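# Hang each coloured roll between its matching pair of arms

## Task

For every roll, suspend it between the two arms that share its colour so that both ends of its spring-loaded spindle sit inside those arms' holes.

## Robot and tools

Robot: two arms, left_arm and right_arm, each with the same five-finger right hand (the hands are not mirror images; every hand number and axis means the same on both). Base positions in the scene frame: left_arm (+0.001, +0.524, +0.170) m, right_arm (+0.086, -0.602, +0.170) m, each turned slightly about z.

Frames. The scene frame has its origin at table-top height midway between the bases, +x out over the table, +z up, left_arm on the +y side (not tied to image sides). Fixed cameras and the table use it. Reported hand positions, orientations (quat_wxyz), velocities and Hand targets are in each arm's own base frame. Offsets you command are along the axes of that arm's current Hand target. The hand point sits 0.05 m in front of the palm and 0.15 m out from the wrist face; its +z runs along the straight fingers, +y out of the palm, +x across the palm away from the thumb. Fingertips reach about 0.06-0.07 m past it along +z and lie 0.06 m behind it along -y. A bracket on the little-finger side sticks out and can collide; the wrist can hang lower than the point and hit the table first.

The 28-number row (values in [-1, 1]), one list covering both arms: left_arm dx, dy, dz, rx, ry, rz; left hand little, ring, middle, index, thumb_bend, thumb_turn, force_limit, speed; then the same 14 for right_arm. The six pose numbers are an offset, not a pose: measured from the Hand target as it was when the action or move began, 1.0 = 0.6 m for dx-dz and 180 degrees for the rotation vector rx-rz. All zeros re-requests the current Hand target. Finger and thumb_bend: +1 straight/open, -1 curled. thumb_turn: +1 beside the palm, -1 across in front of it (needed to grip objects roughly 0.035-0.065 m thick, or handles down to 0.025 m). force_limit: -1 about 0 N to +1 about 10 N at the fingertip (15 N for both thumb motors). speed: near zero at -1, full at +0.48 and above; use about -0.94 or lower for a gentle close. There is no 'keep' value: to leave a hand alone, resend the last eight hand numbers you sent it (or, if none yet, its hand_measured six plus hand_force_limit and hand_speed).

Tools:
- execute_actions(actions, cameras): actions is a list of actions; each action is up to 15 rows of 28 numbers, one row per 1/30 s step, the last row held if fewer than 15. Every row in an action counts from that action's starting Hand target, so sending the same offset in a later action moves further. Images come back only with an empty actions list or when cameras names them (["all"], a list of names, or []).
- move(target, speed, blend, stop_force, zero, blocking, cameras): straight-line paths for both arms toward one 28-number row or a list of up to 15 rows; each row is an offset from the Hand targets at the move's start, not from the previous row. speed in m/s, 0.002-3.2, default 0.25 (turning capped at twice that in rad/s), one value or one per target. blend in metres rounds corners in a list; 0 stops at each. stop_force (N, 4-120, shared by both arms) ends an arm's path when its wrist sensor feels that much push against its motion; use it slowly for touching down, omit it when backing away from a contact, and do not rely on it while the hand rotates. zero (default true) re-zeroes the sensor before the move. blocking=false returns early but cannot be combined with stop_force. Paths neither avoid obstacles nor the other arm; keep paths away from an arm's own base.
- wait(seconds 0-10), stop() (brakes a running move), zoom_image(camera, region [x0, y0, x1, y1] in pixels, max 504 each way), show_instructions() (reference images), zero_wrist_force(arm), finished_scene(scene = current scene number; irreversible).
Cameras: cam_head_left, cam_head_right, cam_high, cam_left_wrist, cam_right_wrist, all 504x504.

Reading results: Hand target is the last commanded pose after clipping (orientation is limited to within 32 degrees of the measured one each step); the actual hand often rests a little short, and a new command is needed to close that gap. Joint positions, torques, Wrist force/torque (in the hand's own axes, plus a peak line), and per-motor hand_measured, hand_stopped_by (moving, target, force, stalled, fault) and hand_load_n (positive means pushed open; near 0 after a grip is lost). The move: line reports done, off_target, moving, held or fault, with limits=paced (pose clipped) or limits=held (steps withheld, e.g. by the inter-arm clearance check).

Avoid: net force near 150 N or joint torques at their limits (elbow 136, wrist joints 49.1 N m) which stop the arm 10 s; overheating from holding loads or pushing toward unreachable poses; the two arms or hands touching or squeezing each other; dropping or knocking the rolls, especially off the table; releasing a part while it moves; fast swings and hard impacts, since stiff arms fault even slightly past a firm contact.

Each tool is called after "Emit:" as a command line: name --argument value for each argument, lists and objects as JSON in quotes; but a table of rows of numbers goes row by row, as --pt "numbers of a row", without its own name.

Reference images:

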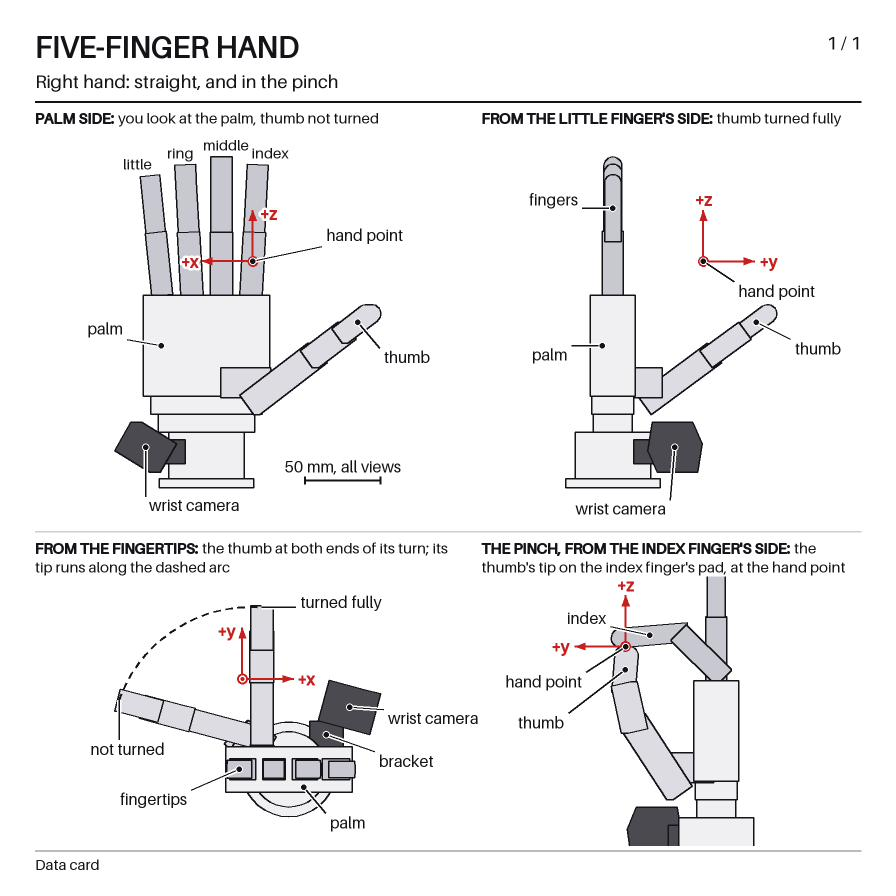

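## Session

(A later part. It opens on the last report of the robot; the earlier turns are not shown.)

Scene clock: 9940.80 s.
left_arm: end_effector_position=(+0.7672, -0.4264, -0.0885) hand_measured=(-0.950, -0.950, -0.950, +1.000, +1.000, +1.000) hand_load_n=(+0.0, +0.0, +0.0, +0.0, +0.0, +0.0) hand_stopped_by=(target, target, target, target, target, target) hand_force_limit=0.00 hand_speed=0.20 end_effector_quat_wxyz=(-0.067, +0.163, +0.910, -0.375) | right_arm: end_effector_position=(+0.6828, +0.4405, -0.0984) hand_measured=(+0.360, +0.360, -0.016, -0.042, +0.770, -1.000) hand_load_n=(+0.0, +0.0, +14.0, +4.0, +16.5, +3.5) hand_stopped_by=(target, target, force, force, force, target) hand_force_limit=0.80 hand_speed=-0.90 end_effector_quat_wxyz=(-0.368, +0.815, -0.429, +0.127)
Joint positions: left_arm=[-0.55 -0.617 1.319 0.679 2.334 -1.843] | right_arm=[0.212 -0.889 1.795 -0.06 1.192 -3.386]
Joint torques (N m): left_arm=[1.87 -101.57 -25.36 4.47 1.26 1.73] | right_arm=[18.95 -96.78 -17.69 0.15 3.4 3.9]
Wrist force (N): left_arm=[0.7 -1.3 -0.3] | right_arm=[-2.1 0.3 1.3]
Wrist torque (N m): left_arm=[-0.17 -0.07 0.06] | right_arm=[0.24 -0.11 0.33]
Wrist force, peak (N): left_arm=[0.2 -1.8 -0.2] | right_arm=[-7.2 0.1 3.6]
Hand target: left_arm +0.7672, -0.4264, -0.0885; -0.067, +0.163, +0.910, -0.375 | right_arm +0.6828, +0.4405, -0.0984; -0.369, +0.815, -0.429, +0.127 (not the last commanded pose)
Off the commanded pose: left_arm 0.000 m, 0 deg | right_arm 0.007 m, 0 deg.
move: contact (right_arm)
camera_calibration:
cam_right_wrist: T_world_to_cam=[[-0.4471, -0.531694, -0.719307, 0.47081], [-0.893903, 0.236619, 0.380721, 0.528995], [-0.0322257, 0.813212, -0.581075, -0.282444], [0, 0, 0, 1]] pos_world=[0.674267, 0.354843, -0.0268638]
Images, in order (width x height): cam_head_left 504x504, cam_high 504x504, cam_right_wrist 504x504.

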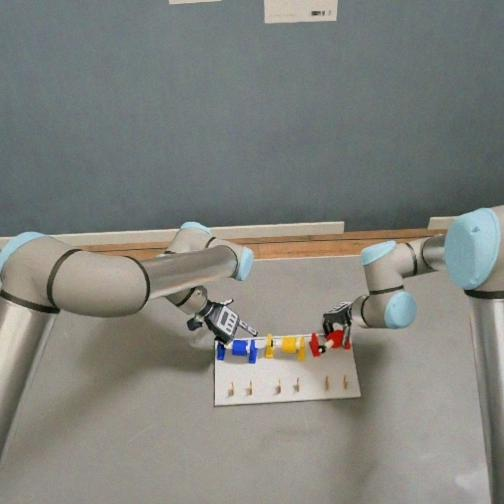

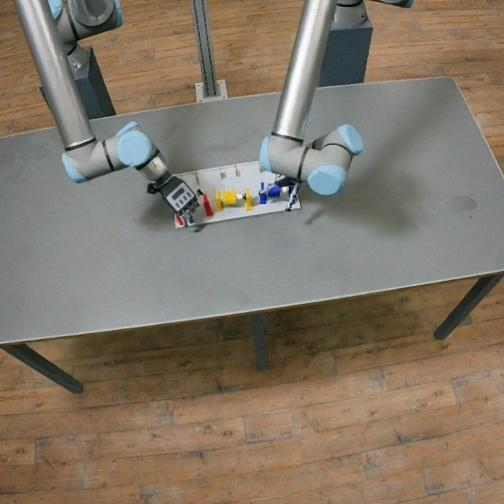

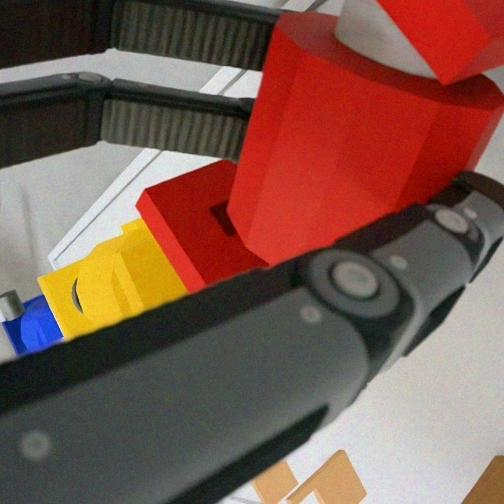

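Emit:
move --pt "0 -0.0939 -0.0946 0 0 0 -0.95 -0.95 -0.95 1 1 1 0 0.2 0 0 0 0 0 0 0.36 0.36 -0.3 -0.3 0 -1 0.8 -0.9" --pt "0.0485 -0.3125 0.1222 0 -0.0751 -0.0757 -0.95 -0.95 -0.95 1 1 1 0 0.2 0 0 0 0 0 0 0.36 0.36 -0.3 -0.3 0 -1 0.8 -0.9" --speed 0.12 --cameras '["all"]'

Emit:
zoom_image --camera "cam_high" --region '[165, 160, 245, 240]'

Emit:
zoom_image --camera "cam_head_left" --region '[275, 280, 375, 380]'

Scene clock: 9999.43 s.
left_arm: end_effector_position=(+0.6758, -0.5895, -0.0083) hand_measured=(-0.950, -0.950, -0.950, +1.000, +1.000, +1.000) hand_load_n=(+0.0, +0.0, +0.0, +0.0, +0.0, +0.0) hand_stopped_by=(target, target, target, target, target, target) hand_force_limit=0.00 hand_speed=0.20 end_effector_quat_wxyz=(-0.004, +0.009, +0.925, -0.381) | right_arm: end_effector_position=(+0.6828, +0.4405, -0.0984) hand_measured=(+0.360, +0.360, -0.016, -0.042, +0.770, -1.000) hand_load_n=(+0.0, +0.0, +14.0, +4.5, +16.0, +3.0) hand_stopped_by=(target, target, force, force, force, target) hand_force_limit=0.80 hand_speed=-0.90 end_effector_quat_wxyz=(-0.369, +0.815, -0.429, +0.127)
Joint positions: left_arm=[-0.824 -0.843 1.491 0.303 2.082 -2.543] | right_arm=[0.212 -0.889 1.795 -0.06 1.192 -3.386]
Joint torques (N m): left_arm=[10.77 -76.32 -38.27 3.24 -0.46 -2.39] | right_arm=[17.17 -97.63 -18.02 1.15 0.45 3.85]
Wrist force (N): left_arm=[0.0 -1.6 0.2] | right_arm=[-2.2 0.4 1.2]
Wrist torque (N m): left_arm=[-0.26 0.03 -0.08] | right_arm=[0.25 -0.09 0.32]
Wrist force, peak (N): left_arm=[1.1 -2.7 0.8] | right_arm=[-2.5 1.1 1.6]
Hand target: left_arm +0.6759, -0.5895, -0.0084; -0.004, +0.009, +0.925, -0.381 | right_arm +0.6828, +0.4405, -0.0984; -0.369, +0.815, -0.429, +0.127
Off the commanded pose: left_arm 0.000 m, 0 deg | right_arm 0.000 m, 0 deg.
move: done
camera_calibration:
cam_left_wrist: T_world_to_cam=[[-0.241831, 0.678628, -0.693529, 0.555101], [0.803815, 0.540461, 0.248562, -0.229695], [0.543507, -0.497359, -0.676191, -0.549157], [0, 0, 0, 1]] pos_world=[0.617343, -0.525694, 0.070737]
cam_right_wrist: T_world_to_cam=[[-0.447102, -0.53165, -0.719339, 0.470795], [-0.893902, 0.2366, 0.380735, 0.529001], [-0.0322225, 0.813246, -0.581027, -0.282457], [0, 0, 0, 1]] pos_world=[0.674267, 0.354843, -0.0268638]

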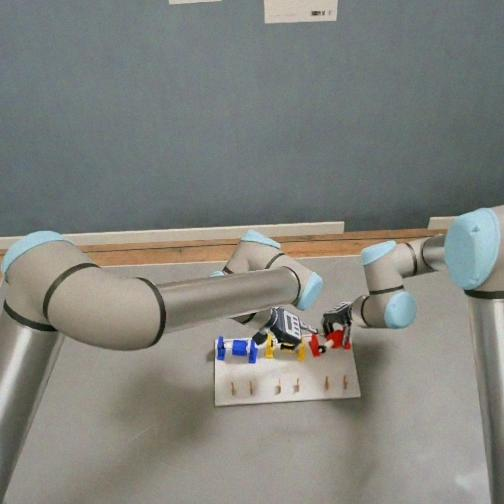

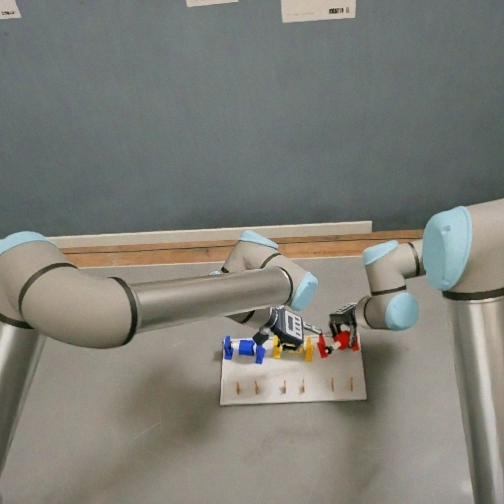

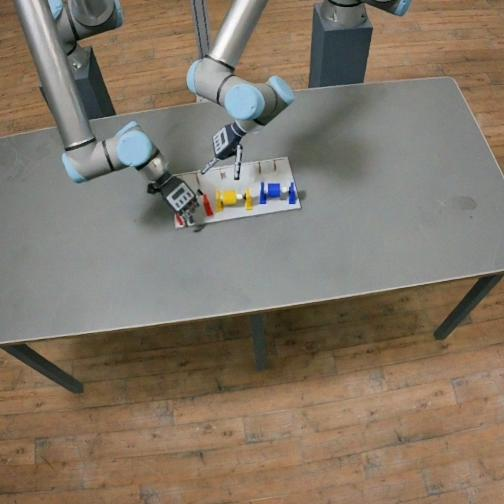

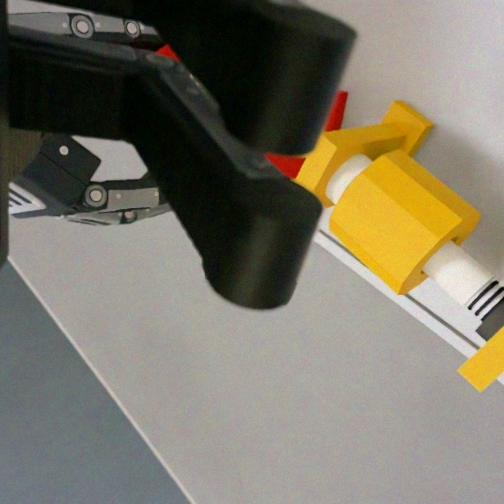

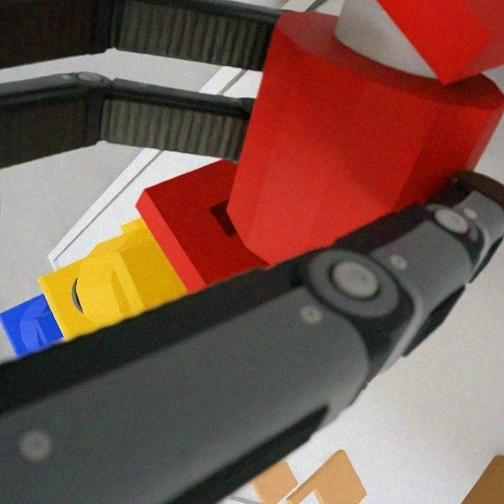

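Scaled by 6.300 from the camera's 504x504 image, which has a finer 720x720 frame.

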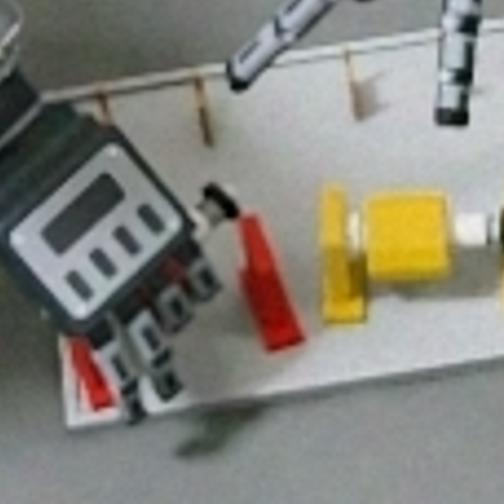

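Scaled by 5.040 from the camera's 504x504 image, which has a finer 720x720 frame.

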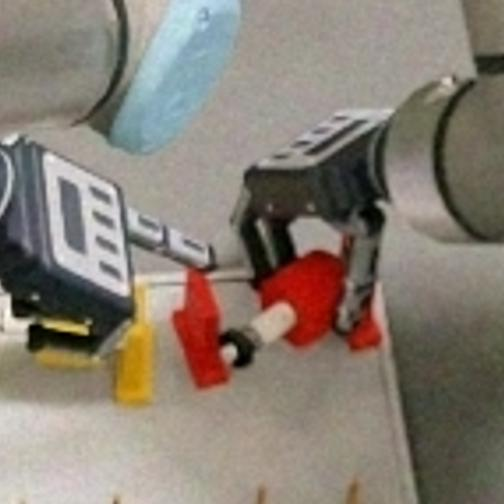

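Emit:
move --target '[0.0072,0.0868,0.0683,0,0,0,-0.95,-0.95,-0.95,1,1,1,0,0.2,0,0,0,0,0,0,0.36,0.36,-0.3,-0.3,0,-1,0.8,-0.9]' --speed 0.08 --cameras '["all"]'

Emit:
zoom_image --camera "cam_high" --region '[175, 170, 225, 220]'

Emit:
zoom_image --camera "cam_head_left" --region '[295, 310, 355, 370]'

Emit:
zoom_image --camera "cam_head_right" --region '[305, 310, 365, 370]'

Scene clock: 10025.60 s.
left_arm: end_effector_position=(+0.6716, -0.5812, -0.0743) hand_measured=(-0.950, -0.950, -0.950, +1.000, +1.000, +1.000) hand_load_n=(+0.0, +0.0, +0.0, -0.5, +0.0, -0.5) hand_stopped_by=(target, target, target, target, target, target) hand_force_limit=0.00 hand_speed=0.20 end_effector_quat_wxyz=(-0.004, +0.009, +0.925, -0.381) | right_arm: end_effector_position=(+0.6828, +0.4405, -0.0984) hand_measured=(+0.360, +0.360, -0.016, -0.042, +0.770, -1.000) hand_load_n=(+0.0, +0.0, +14.0, +4.5, +16.0, +3.5) hand_stopped_by=(target, target, force, force, force, target) hand_force_limit=0.80 hand_speed=-0.90 end_effector_quat_wxyz=(-0.369, +0.815, -0.429, +0.127)
Joint positions: left_arm=[-0.82 -0.784 1.526 0.21 2.084 -2.54] | right_arm=[0.212 -0.889 1.795 -0.06 1.192 -3.386]
Joint torques (N m): left_arm=[16.68 -105.34 -35.35 4.98 1.4 1.19] | right_arm=[18 -96.88 -18.25 2.11 0.6 3.91]
Wrist force (N): left_arm=[0.0 -1.4 -0.1] | right_arm=[-2.2 1.0 1.5]
Wrist torque (N m): left_arm=[-0.19 0.05 -0.05] | right_arm=[0.32 -0.10 0.34]
Wrist force, peak (N): left_arm=[-0.2 -2.7 -1.0] | right_arm=[-2.4 1.0 1.6]
Hand target: left_arm +0.6717, -0.5814, -0.0741; -0.004, +0.009, +0.925, -0.381 | right_arm +0.6828, +0.4405, -0.0984; -0.369, +0.815, -0.429, +0.127
Off the commanded pose: left_arm 0.000 m, 0 deg | right_arm 0.000 m, 0 deg.
move: done
camera_calibration:
cam_left_wrist: T_world_to_cam=[[-0.242143, 0.678715, -0.693335, 0.502916], [0.803717, 0.540623, 0.24853, -0.214255], [0.543513, -0.497065, -0.676402, -0.587224], [0, 0, 0, 1]] pos_world=[0.613142, -0.517394, 0.0047386]
cam_right_wrist: T_world_to_cam=[[-0.447102, -0.53165, -0.719339, 0.470795], [-0.893902, 0.2366, 0.380735, 0.529001], [-0.0322225, 0.813246, -0.581027, -0.282457], [0, 0, 0, 1]] pos_world=[0.674267, 0.354843, -0.0268638]

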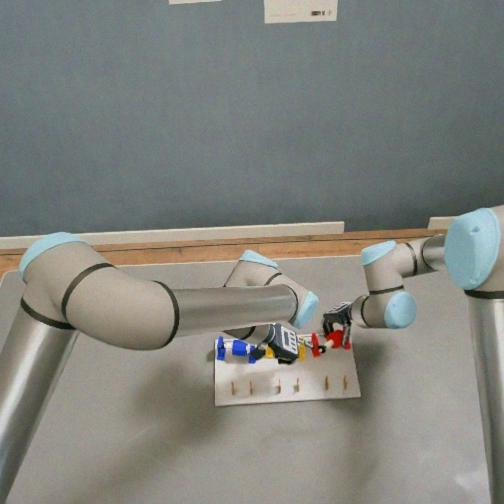

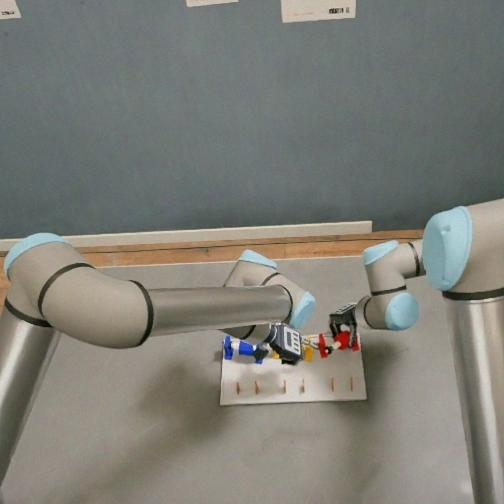

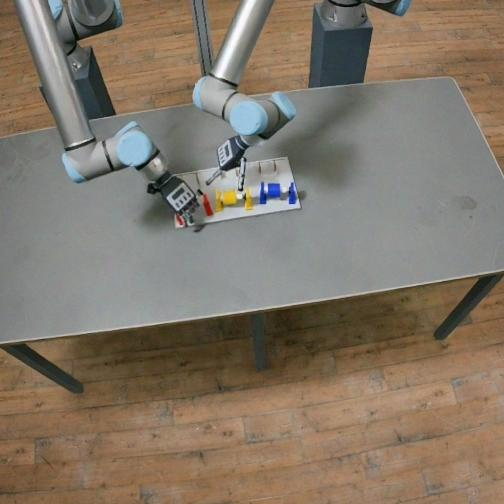

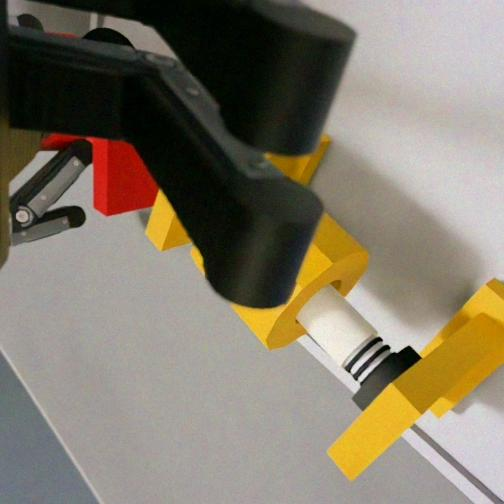

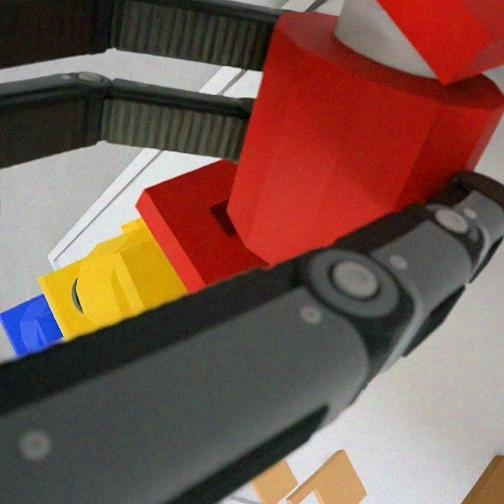

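Scaled by 10.080 from the camera's 504x504 image, which has a finer 720x720 frame.

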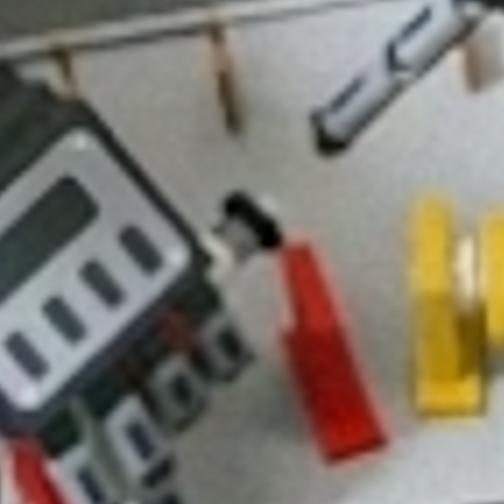

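Scaled by 8.400 from the camera's 504x504 image, which has a finer 720x720 frame.

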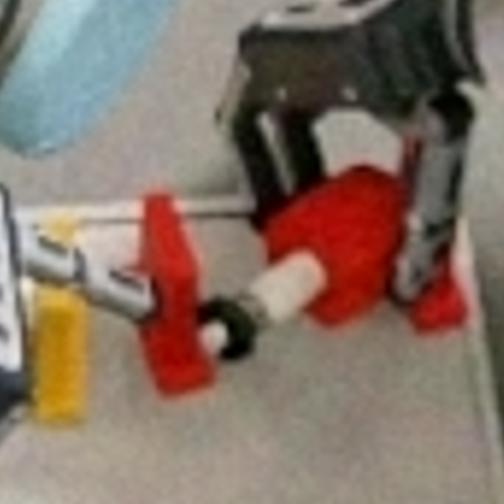

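Scaled by 8.400 from the camera's 504x504 image, which has a finer 720x720 frame.

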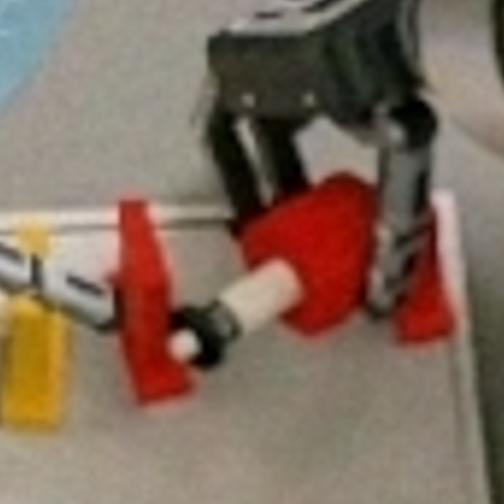

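Emit:
move --target '[0.0042,0.0217,0.0255,0,0,0,-0.95,-0.95,-0.95,1,1,1,0,0.2,0,0,0,0,0,0,0.36,0.36,-0.3,-0.3,0,-1,0.8,-0.9]' --speed 0.05 --stop_force 6 --cameras '["cam_head_left","cam_head_right","cam_high","cam_left_wrist"]'

Emit:
zoom_image --camera "cam_high" --region '[175, 170, 225, 220]'

Emit:
zoom_image --camera "cam_head_left" --region '[295, 310, 355, 370]'

Emit:
zoom_image --camera "cam_head_right" --region '[305, 310, 365, 370]'

Scene clock: 10047.63 s.
left_arm: end_effector_position=(+0.6691, -0.5829, -0.0942) hand_measured=(-0.950, -0.950, -0.950, +1.000, +1.000, +1.000) hand_load_n=(+0.0, +0.0, +0.5, +0.0, +0.0, +0.0) hand_stopped_by=(target, target, target, target, target, target) hand_force_limit=0.00 hand_speed=0.20 end_effector_quat_wxyz=(-0.004, +0.009, +0.925, -0.381) | right_arm: end_effector_position=(+0.6828, +0.4405, -0.0984) hand_measured=(+0.360, +0.360, -0.016, -0.042, +0.770, -1.000) hand_load_n=(+0.0, +0.0, +14.0, +4.5, +16.5, +3.5) hand_stopped_by=(target, target, force, force, force, target) hand_force_limit=0.80 hand_speed=-0.90 end_effector_quat_wxyz=(-0.369, +0.815, -0.429, +0.127)
Joint positions: left_arm=[-0.824 -0.764 1.532 0.182 2.081 -2.543] | right_arm=[0.212 -0.889 1.795 -0.06 1.192 -3.386]
Joint torques (N m): left_arm=[20.87 -107.19 -34.21 5.08 0.12 2.34] | right_arm=[18.01 -99.09 -17.36 2.32 0.43 3.76]
Wrist force (N): left_arm=[0.0 -1.8 0.1] | right_arm=[-2.0 0.4 1.5]
Wrist torque (N m): left_arm=[-0.26 0.06 0.07] | right_arm=[0.23 -0.12 0.33]
Wrist force, peak (N): left_arm=[0.1 -2.1 -0.7] | right_arm=[-2.6 0.6 1.5]
Hand target: left_arm +0.6691, -0.5828, -0.0942; -0.004, +0.009, +0.925, -0.381 | right_arm +0.6828, +0.4405, -0.0984; -0.369, +0.815, -0.429, +0.127
Off the commanded pose: left_arm 0.000 m, 0 deg | right_arm 0.000 m, 0 deg.
move: done
camera_calibration:
cam_left_wrist: T_world_to_cam=[[-0.242032, 0.678611, -0.693475, 0.489475], [0.803719, 0.540622, 0.248524, -0.206437], [0.543559, -0.497208, -0.67626, -0.600222], [0, 0, 0, 1]] pos_world=[0.610642, -0.518994, -0.0151625]
Images, in order (width x height): cam_head_left 504x504, cam_head_right 504x504, cam_high 504x504, cam_left_wrist 504x504.

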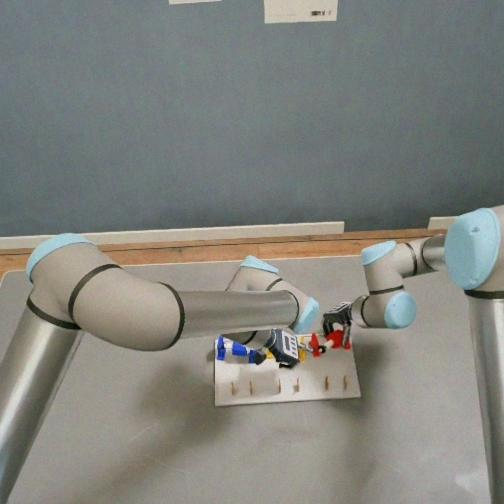

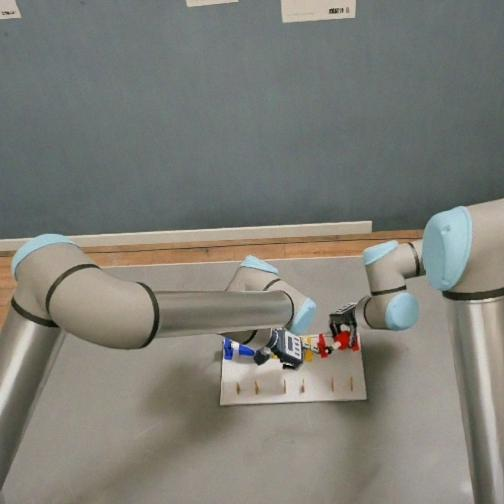

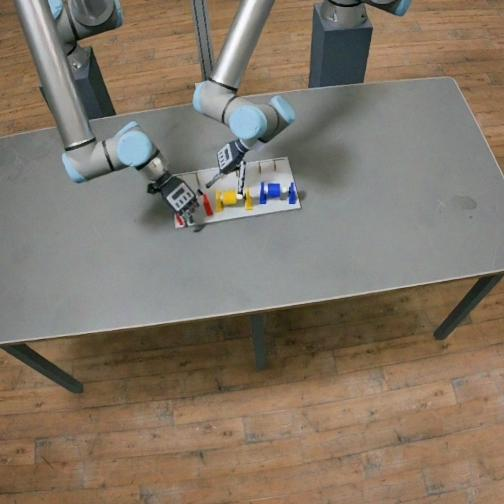

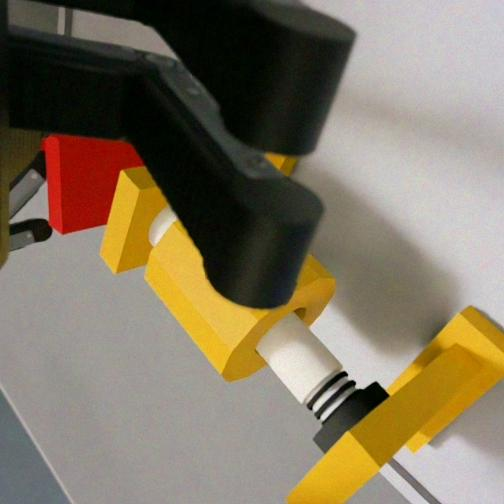

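Scaled by 10.080 from the camera's 504x504 image, which has a finer 720x720 frame.

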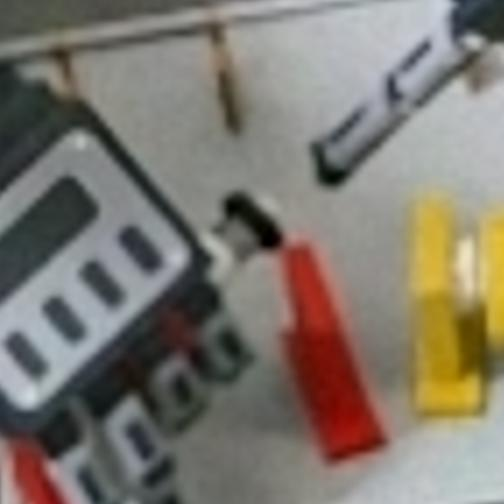

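Scaled by 8.400 from the camera's 504x504 image, which has a finer 720x720 frame.

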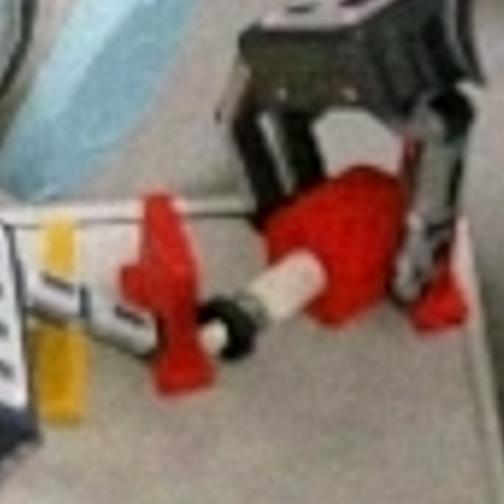

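Scaled by 8.400 from the camera's 504x504 image, which has a finer 720x720 frame.

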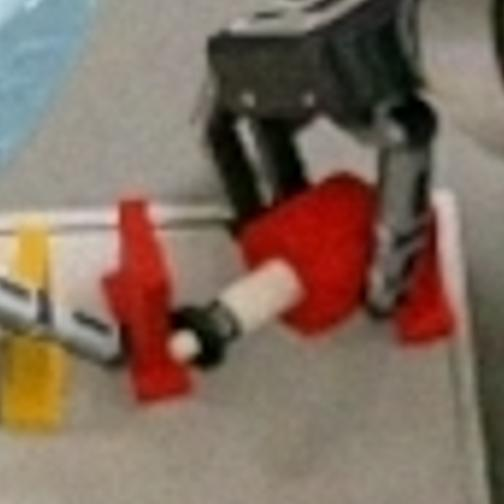

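Emit:
move --target '[0.0042,-0.003,0.0007,0,0,0,-0.95,-0.95,-0.95,1,1,1,0,0.2,0,0,0,0,0,0,0.36,0.36,-0.3,-0.3,0,-1,0.8,-0.9]' --speed 0.03

Emit:
move --target '[-0.0237,-0.0217,0.0292,0,0,0,-0.95,-0.95,-0.95,1,1,1,0,0.2,0,0,0,0,0,0,0.36,0.36,-0.3,-0.3,0,-1,0.8,-0.9]' --speed 0.012 --stop_force 4 --cameras '["cam_head_left","cam_head_right","cam_high","cam_left_wrist"]'

Emit:
zoom_image --camera "cam_high" --region '[175, 170, 225, 220]'

Emit:
zoom_image --camera "cam_head_left" --region '[295, 310, 355, 370]'

Emit:
zoom_image --camera "cam_head_right" --region '[305, 310, 365, 370]'

Scene clock: 10068.50 s.
left_arm: end_effector_position=(+0.6665, -0.5844, -0.0932) hand_measured=(-0.950, -0.950, -0.950, +1.000, +1.000, +1.000) hand_load_n=(+0.0, +0.0, +0.0, +0.0, +0.0, +0.0) hand_stopped_by=(target, target, target, target, target, target) hand_force_limit=0.00 hand_speed=0.20 end_effector_quat_wxyz=(-0.004, +0.009, +0.925, -0.381) | right_arm: end_effector_position=(+0.6828, +0.4405, -0.0984) hand_measured=(+0.360, +0.360, -0.016, -0.042, +0.770, -1.000) hand_load_n=(+0.0, +0.0, +14.0, +4.5, +16.0, +3.5) hand_stopped_by=(target, target, force, force, force, target) hand_force_limit=0.80 hand_speed=-0.90 end_effector_quat_wxyz=(-0.369, +0.815, -0.429, +0.127)
Joint positions: left_arm=[-0.828 -0.767 1.535 0.18 2.079 -2.547] | right_arm=[0.212 -0.889 1.795 -0.06 1.192 -3.386]
Joint torques (N m): left_arm=[-7.86 -96.08 -21.6 0.37 -1.26 -1.43] | right_arm=[16.1 -97.8 -17.88 2.13 0.35 4.01]
Wrist force (N): left_arm=[0.0 -1.8 0.1] | right_arm=[-1.9 0.5 1.4]
Wrist torque (N m): left_arm=[-0.27 0.05 0.07] | right_arm=[0.26 -0.14 0.34]
Wrist force, peak (N): left_arm=[0.2 -2.0 -0.1] | right_arm=[-2.5 0.6 1.5]
Hand target: left_arm +0.6666, -0.5844, -0.0932; -0.004, +0.009, +0.925, -0.381 | right_arm +0.6828, +0.4405, -0.0984; -0.369, +0.815, -0.429, +0.127
Off the commanded pose: left_arm 0.000 m, 0 deg | right_arm 0.000 m, 0 deg.
move: done

Scene clock: 10071.73 s.
left_arm: end_effector_position=(+0.6772, -0.6012, -0.0957) hand_measured=(-0.950, -0.950, -0.950, +1.000, +1.000, +1.000) hand_load_n=(+0.0, +0.0, +0.0, -2.0, +0.0, +0.0) hand_stopped_by=(target, target, target, target, target, target) hand_force_limit=0.00 hand_speed=0.20 end_effector_quat_wxyz=(-0.004, +0.009, +0.925, -0.381) | right_arm: end_effector_position=(+0.6828, +0.4405, -0.0984) hand_measured=(+0.360, +0.360, -0.016, -0.042, +0.770, -1.000) hand_load_n=(+0.0, +0.0, +14.5, +4.0, +16.5, +2.5) hand_stopped_by=(target, target, force, force, force, target) hand_force_limit=0.80 hand_speed=-0.90 end_effector_quat_wxyz=(-0.368, +0.815, -0.429, +0.127)
Joint positions: left_arm=[-0.833 -0.742 1.489 0.199 2.077 -2.551] | right_arm=[0.212 -0.889 1.795 -0.06 1.192 -3.386]
Joint torques (N m): left_arm=[22.1 -107.53 -19.36 -1.09 0.4 2.03] | right_arm=[15.64 -97.38 -27.44 2.26 0.33 3.82]
Wrist force (N): left_arm=[1.1 -0.1 -4.3] | right_arm=[-1.3 3.5 3.6]
Wrist torque (N m): left_arm=[0.01 0.08 0.15] | right_arm=[0.29 -0.14 0.31]
Wrist force, peak (N): left_arm=[1.2 -0.7 -5.1] | right_arm=[-1.3 4.7 3.9]
Hand target: left_arm +0.6772, -0.6012, -0.0957; -0.004, +0.009, +0.925, -0.381 (not the last commanded pose) | right_arm +0.6828, +0.4405, -0.0984; -0.369, +0.815, -0.429, +0.127
Off the commanded pose: left_arm 0.006 m, 0 deg | right_arm 0.000 m, 0 deg.
move: contact (left_arm)
camera_calibration:
cam_left_wrist: T_world_to_cam=[[-0.242057, 0.678633, -0.693444, 0.50291], [0.803688, 0.54065, 0.248563, -0.202592], [0.543594, -0.497147, -0.676277, -0.614776], [0, 0, 0, 1]] pos_world=[0.618742, -0.537395, -0.0166624]
Images, in order (width x height): cam_head_left 504x504, cam_head_right 504x504, cam_high 504x504, cam_left_wrist 504x504.

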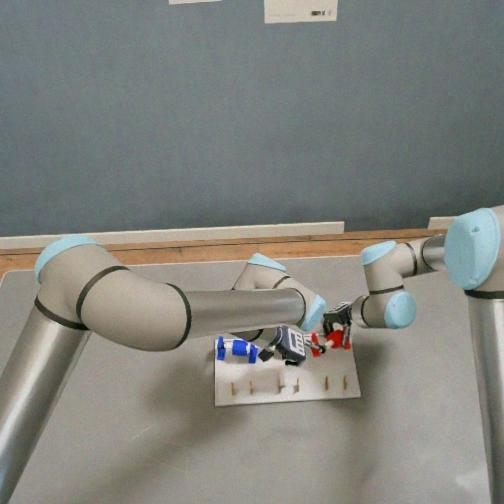

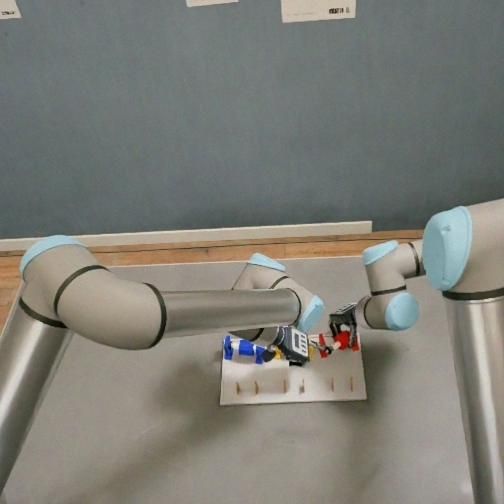

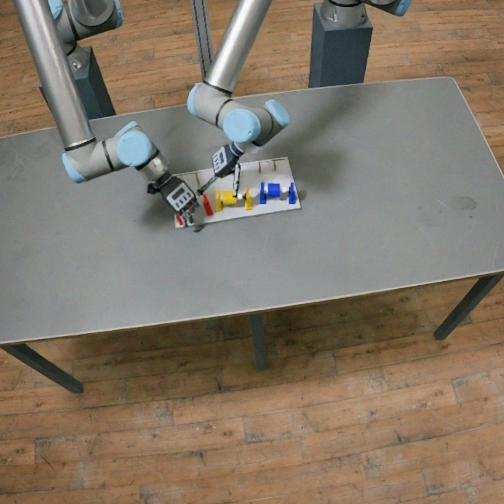

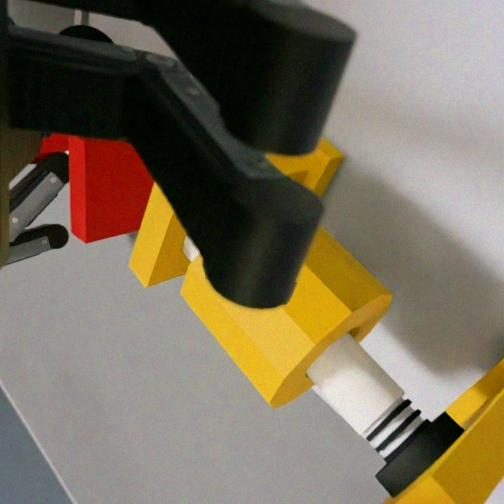

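Scaled by 10.080 from the camera's 504x504 image, which has a finer 720x720 frame.

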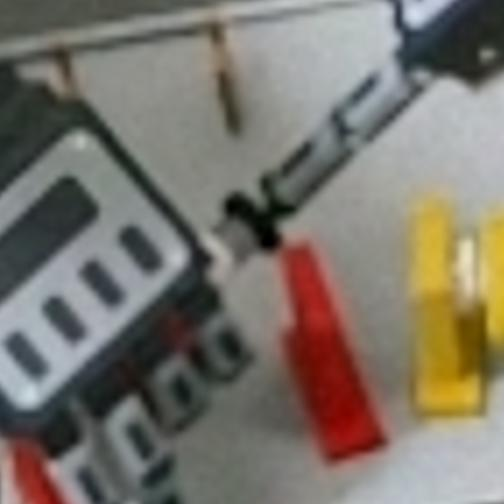

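Scaled by 8.400 from the camera's 504x504 image, which has a finer 720x720 frame.

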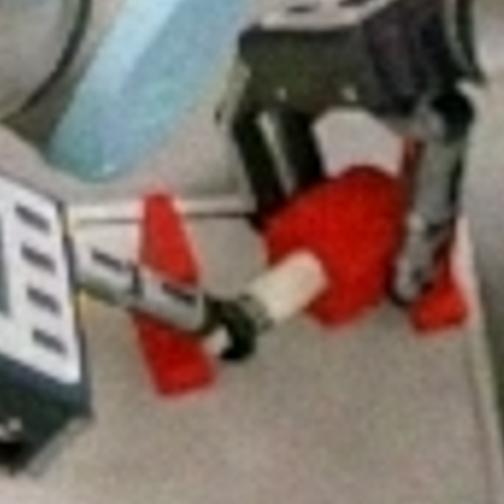

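Scaled by 8.400 from the camera's 504x504 image, which has a finer 720x720 frame.

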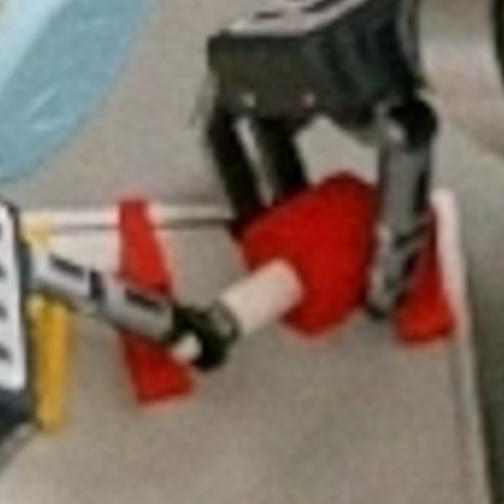

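Emit:
move --target '[-0.0118,-0.0108,0.0146,0,0,0,-0.95,-0.95,-0.95,1,1,1,0,0.2,0,0,0,0,0,0,0.36,0.36,-0.3,-0.3,0,-1,0.8,-0.9]' --speed 0.01 --stop_force 14 --zero false --cameras '["cam_head_left","cam_head_right","cam_high","cam_right_wrist"]'

Emit:
zoom_image --camera "cam_high" --region '[175, 170, 225, 220]'

Emit:
zoom_image --camera "cam_head_left" --region '[295, 310, 355, 370]'

Emit:
zoom_image --camera "cam_right_wrist" --region '[304, 0, 504, 200]'

Scene clock: 10087.37 s.
left_arm: end_effector_position=(+0.6841, -0.6121, -0.0974) hand_measured=(-0.950, -0.950, -0.950, +1.000, +1.000, +1.000) hand_load_n=(+0.0, +0.0, +0.0, +0.0, +0.0, -0.5) hand_stopped_by=(target, target, target, target, target, target) hand_force_limit=0.00 hand_speed=0.20 end_effector_quat_wxyz=(-0.004, +0.009, +0.925, -0.381) | right_arm: end_effector_position=(+0.6828, +0.4406, -0.0983) hand_measured=(+0.360, +0.360, -0.016, -0.042, +0.770, -1.000) hand_load_n=(+0.0, +0.0, +8.0, +0.0, +7.5, +0.5) hand_stopped_by=(target, target, force, force, force, target) hand_force_limit=0.80 hand_speed=-0.90 end_effector_quat_wxyz=(-0.369, +0.815, -0.429, +0.127)
Joint positions: left_arm=[-0.836 -0.726 1.459 0.212 2.075 -2.554] | right_arm=[0.212 -0.889 1.795 -0.06 1.192 -3.386]
Joint torques (N m): left_arm=[-3.71 -104.28 -18.83 0 -1.17 -0.67] | right_arm=[17.13 -89.42 -29.16 2.16 0.49 4.15]
Wrist force (N): left_arm=[0.1 -1.9 0.3] | right_arm=[-0.2 0.2 -1.5]
Wrist torque (N m): left_arm=[-0.31 0.03 0.07] | right_arm=[0.26 0.02 0.22]
Wrist force, peak (N): left_arm=[1.6 1.2 -8.1] | right_arm=[-2.0 6.0 3.9]
Hand target: left_arm +0.6841, -0.6121, -0.0974; -0.004, +0.009, +0.925, -0.381 | right_arm +0.6828, +0.4405, -0.0984; -0.369, +0.815, -0.429, +0.127
Off the commanded pose: left_arm 0.000 m, 0 deg | right_arm 0.000 m, 0 deg.
move: done
camera_calibration:
cam_right_wrist: T_world_to_cam=[[-0.447102, -0.53165, -0.719339, 0.470795], [-0.893902, 0.2366, 0.380735, 0.529001], [-0.0322225, 0.813246, -0.581027, -0.282457], [0, 0, 0, 1]] pos_world=[0.674267, 0.354843, -0.0268638]
Images, in order (width x height): cam_head_left 504x504, cam_head_right 504x504, cam_high 504x504, cam_right_wrist 504x504.

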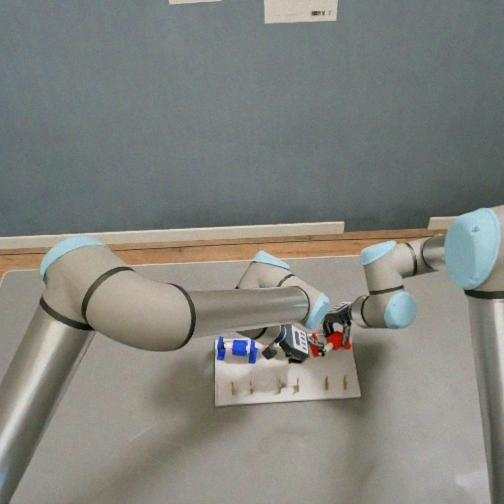

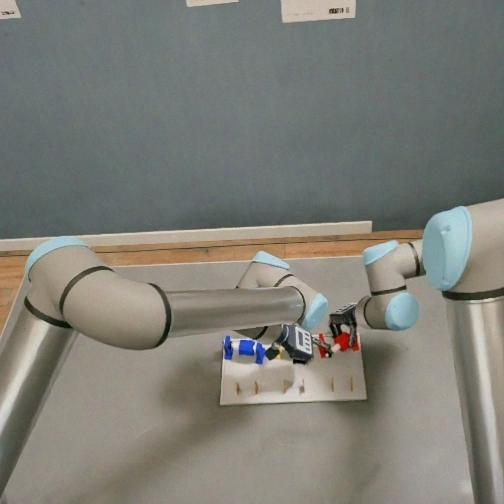

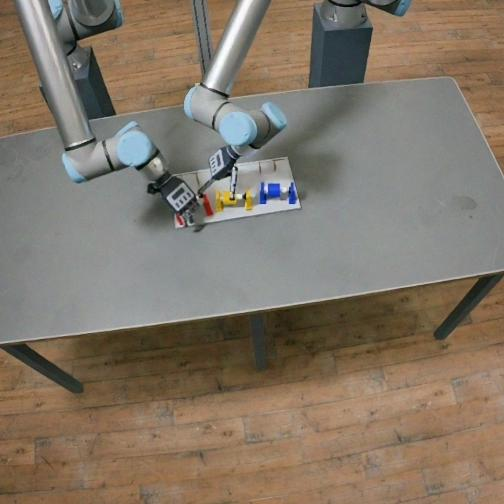

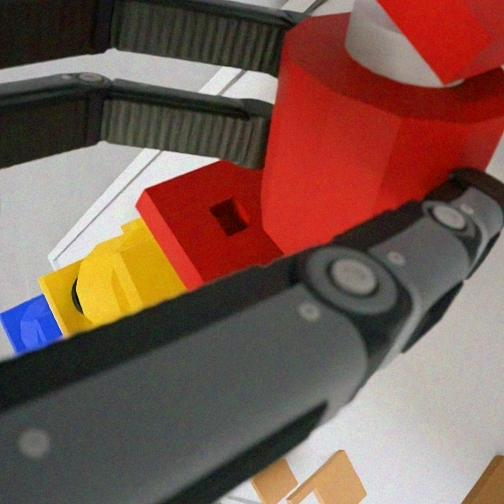

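Scaled by 10.080 from the camera's 504x504 image, which has a finer 720x720 frame.

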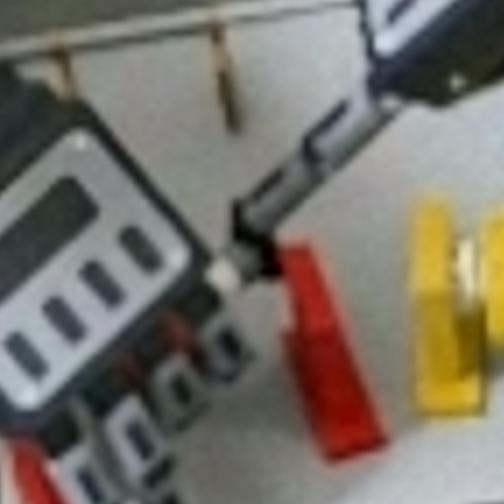

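Scaled by 8.400 from the camera's 504x504 image, which has a finer 720x720 frame.

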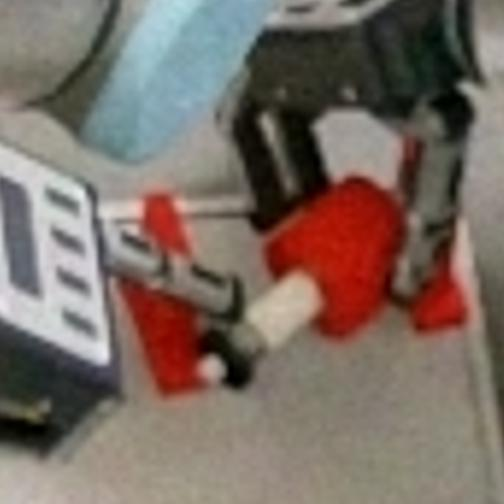

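Scaled by 2.520 from the camera's 504x504 image, which has a finer 720x720 frame.

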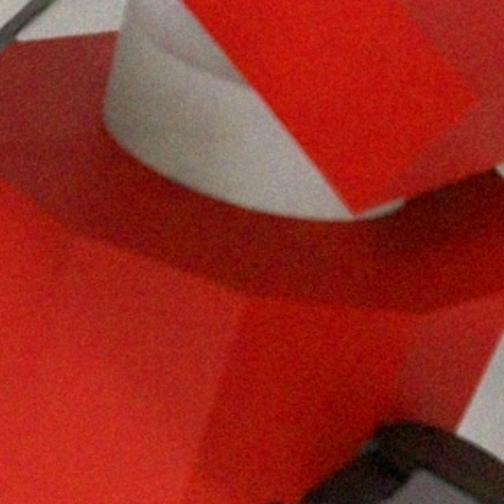

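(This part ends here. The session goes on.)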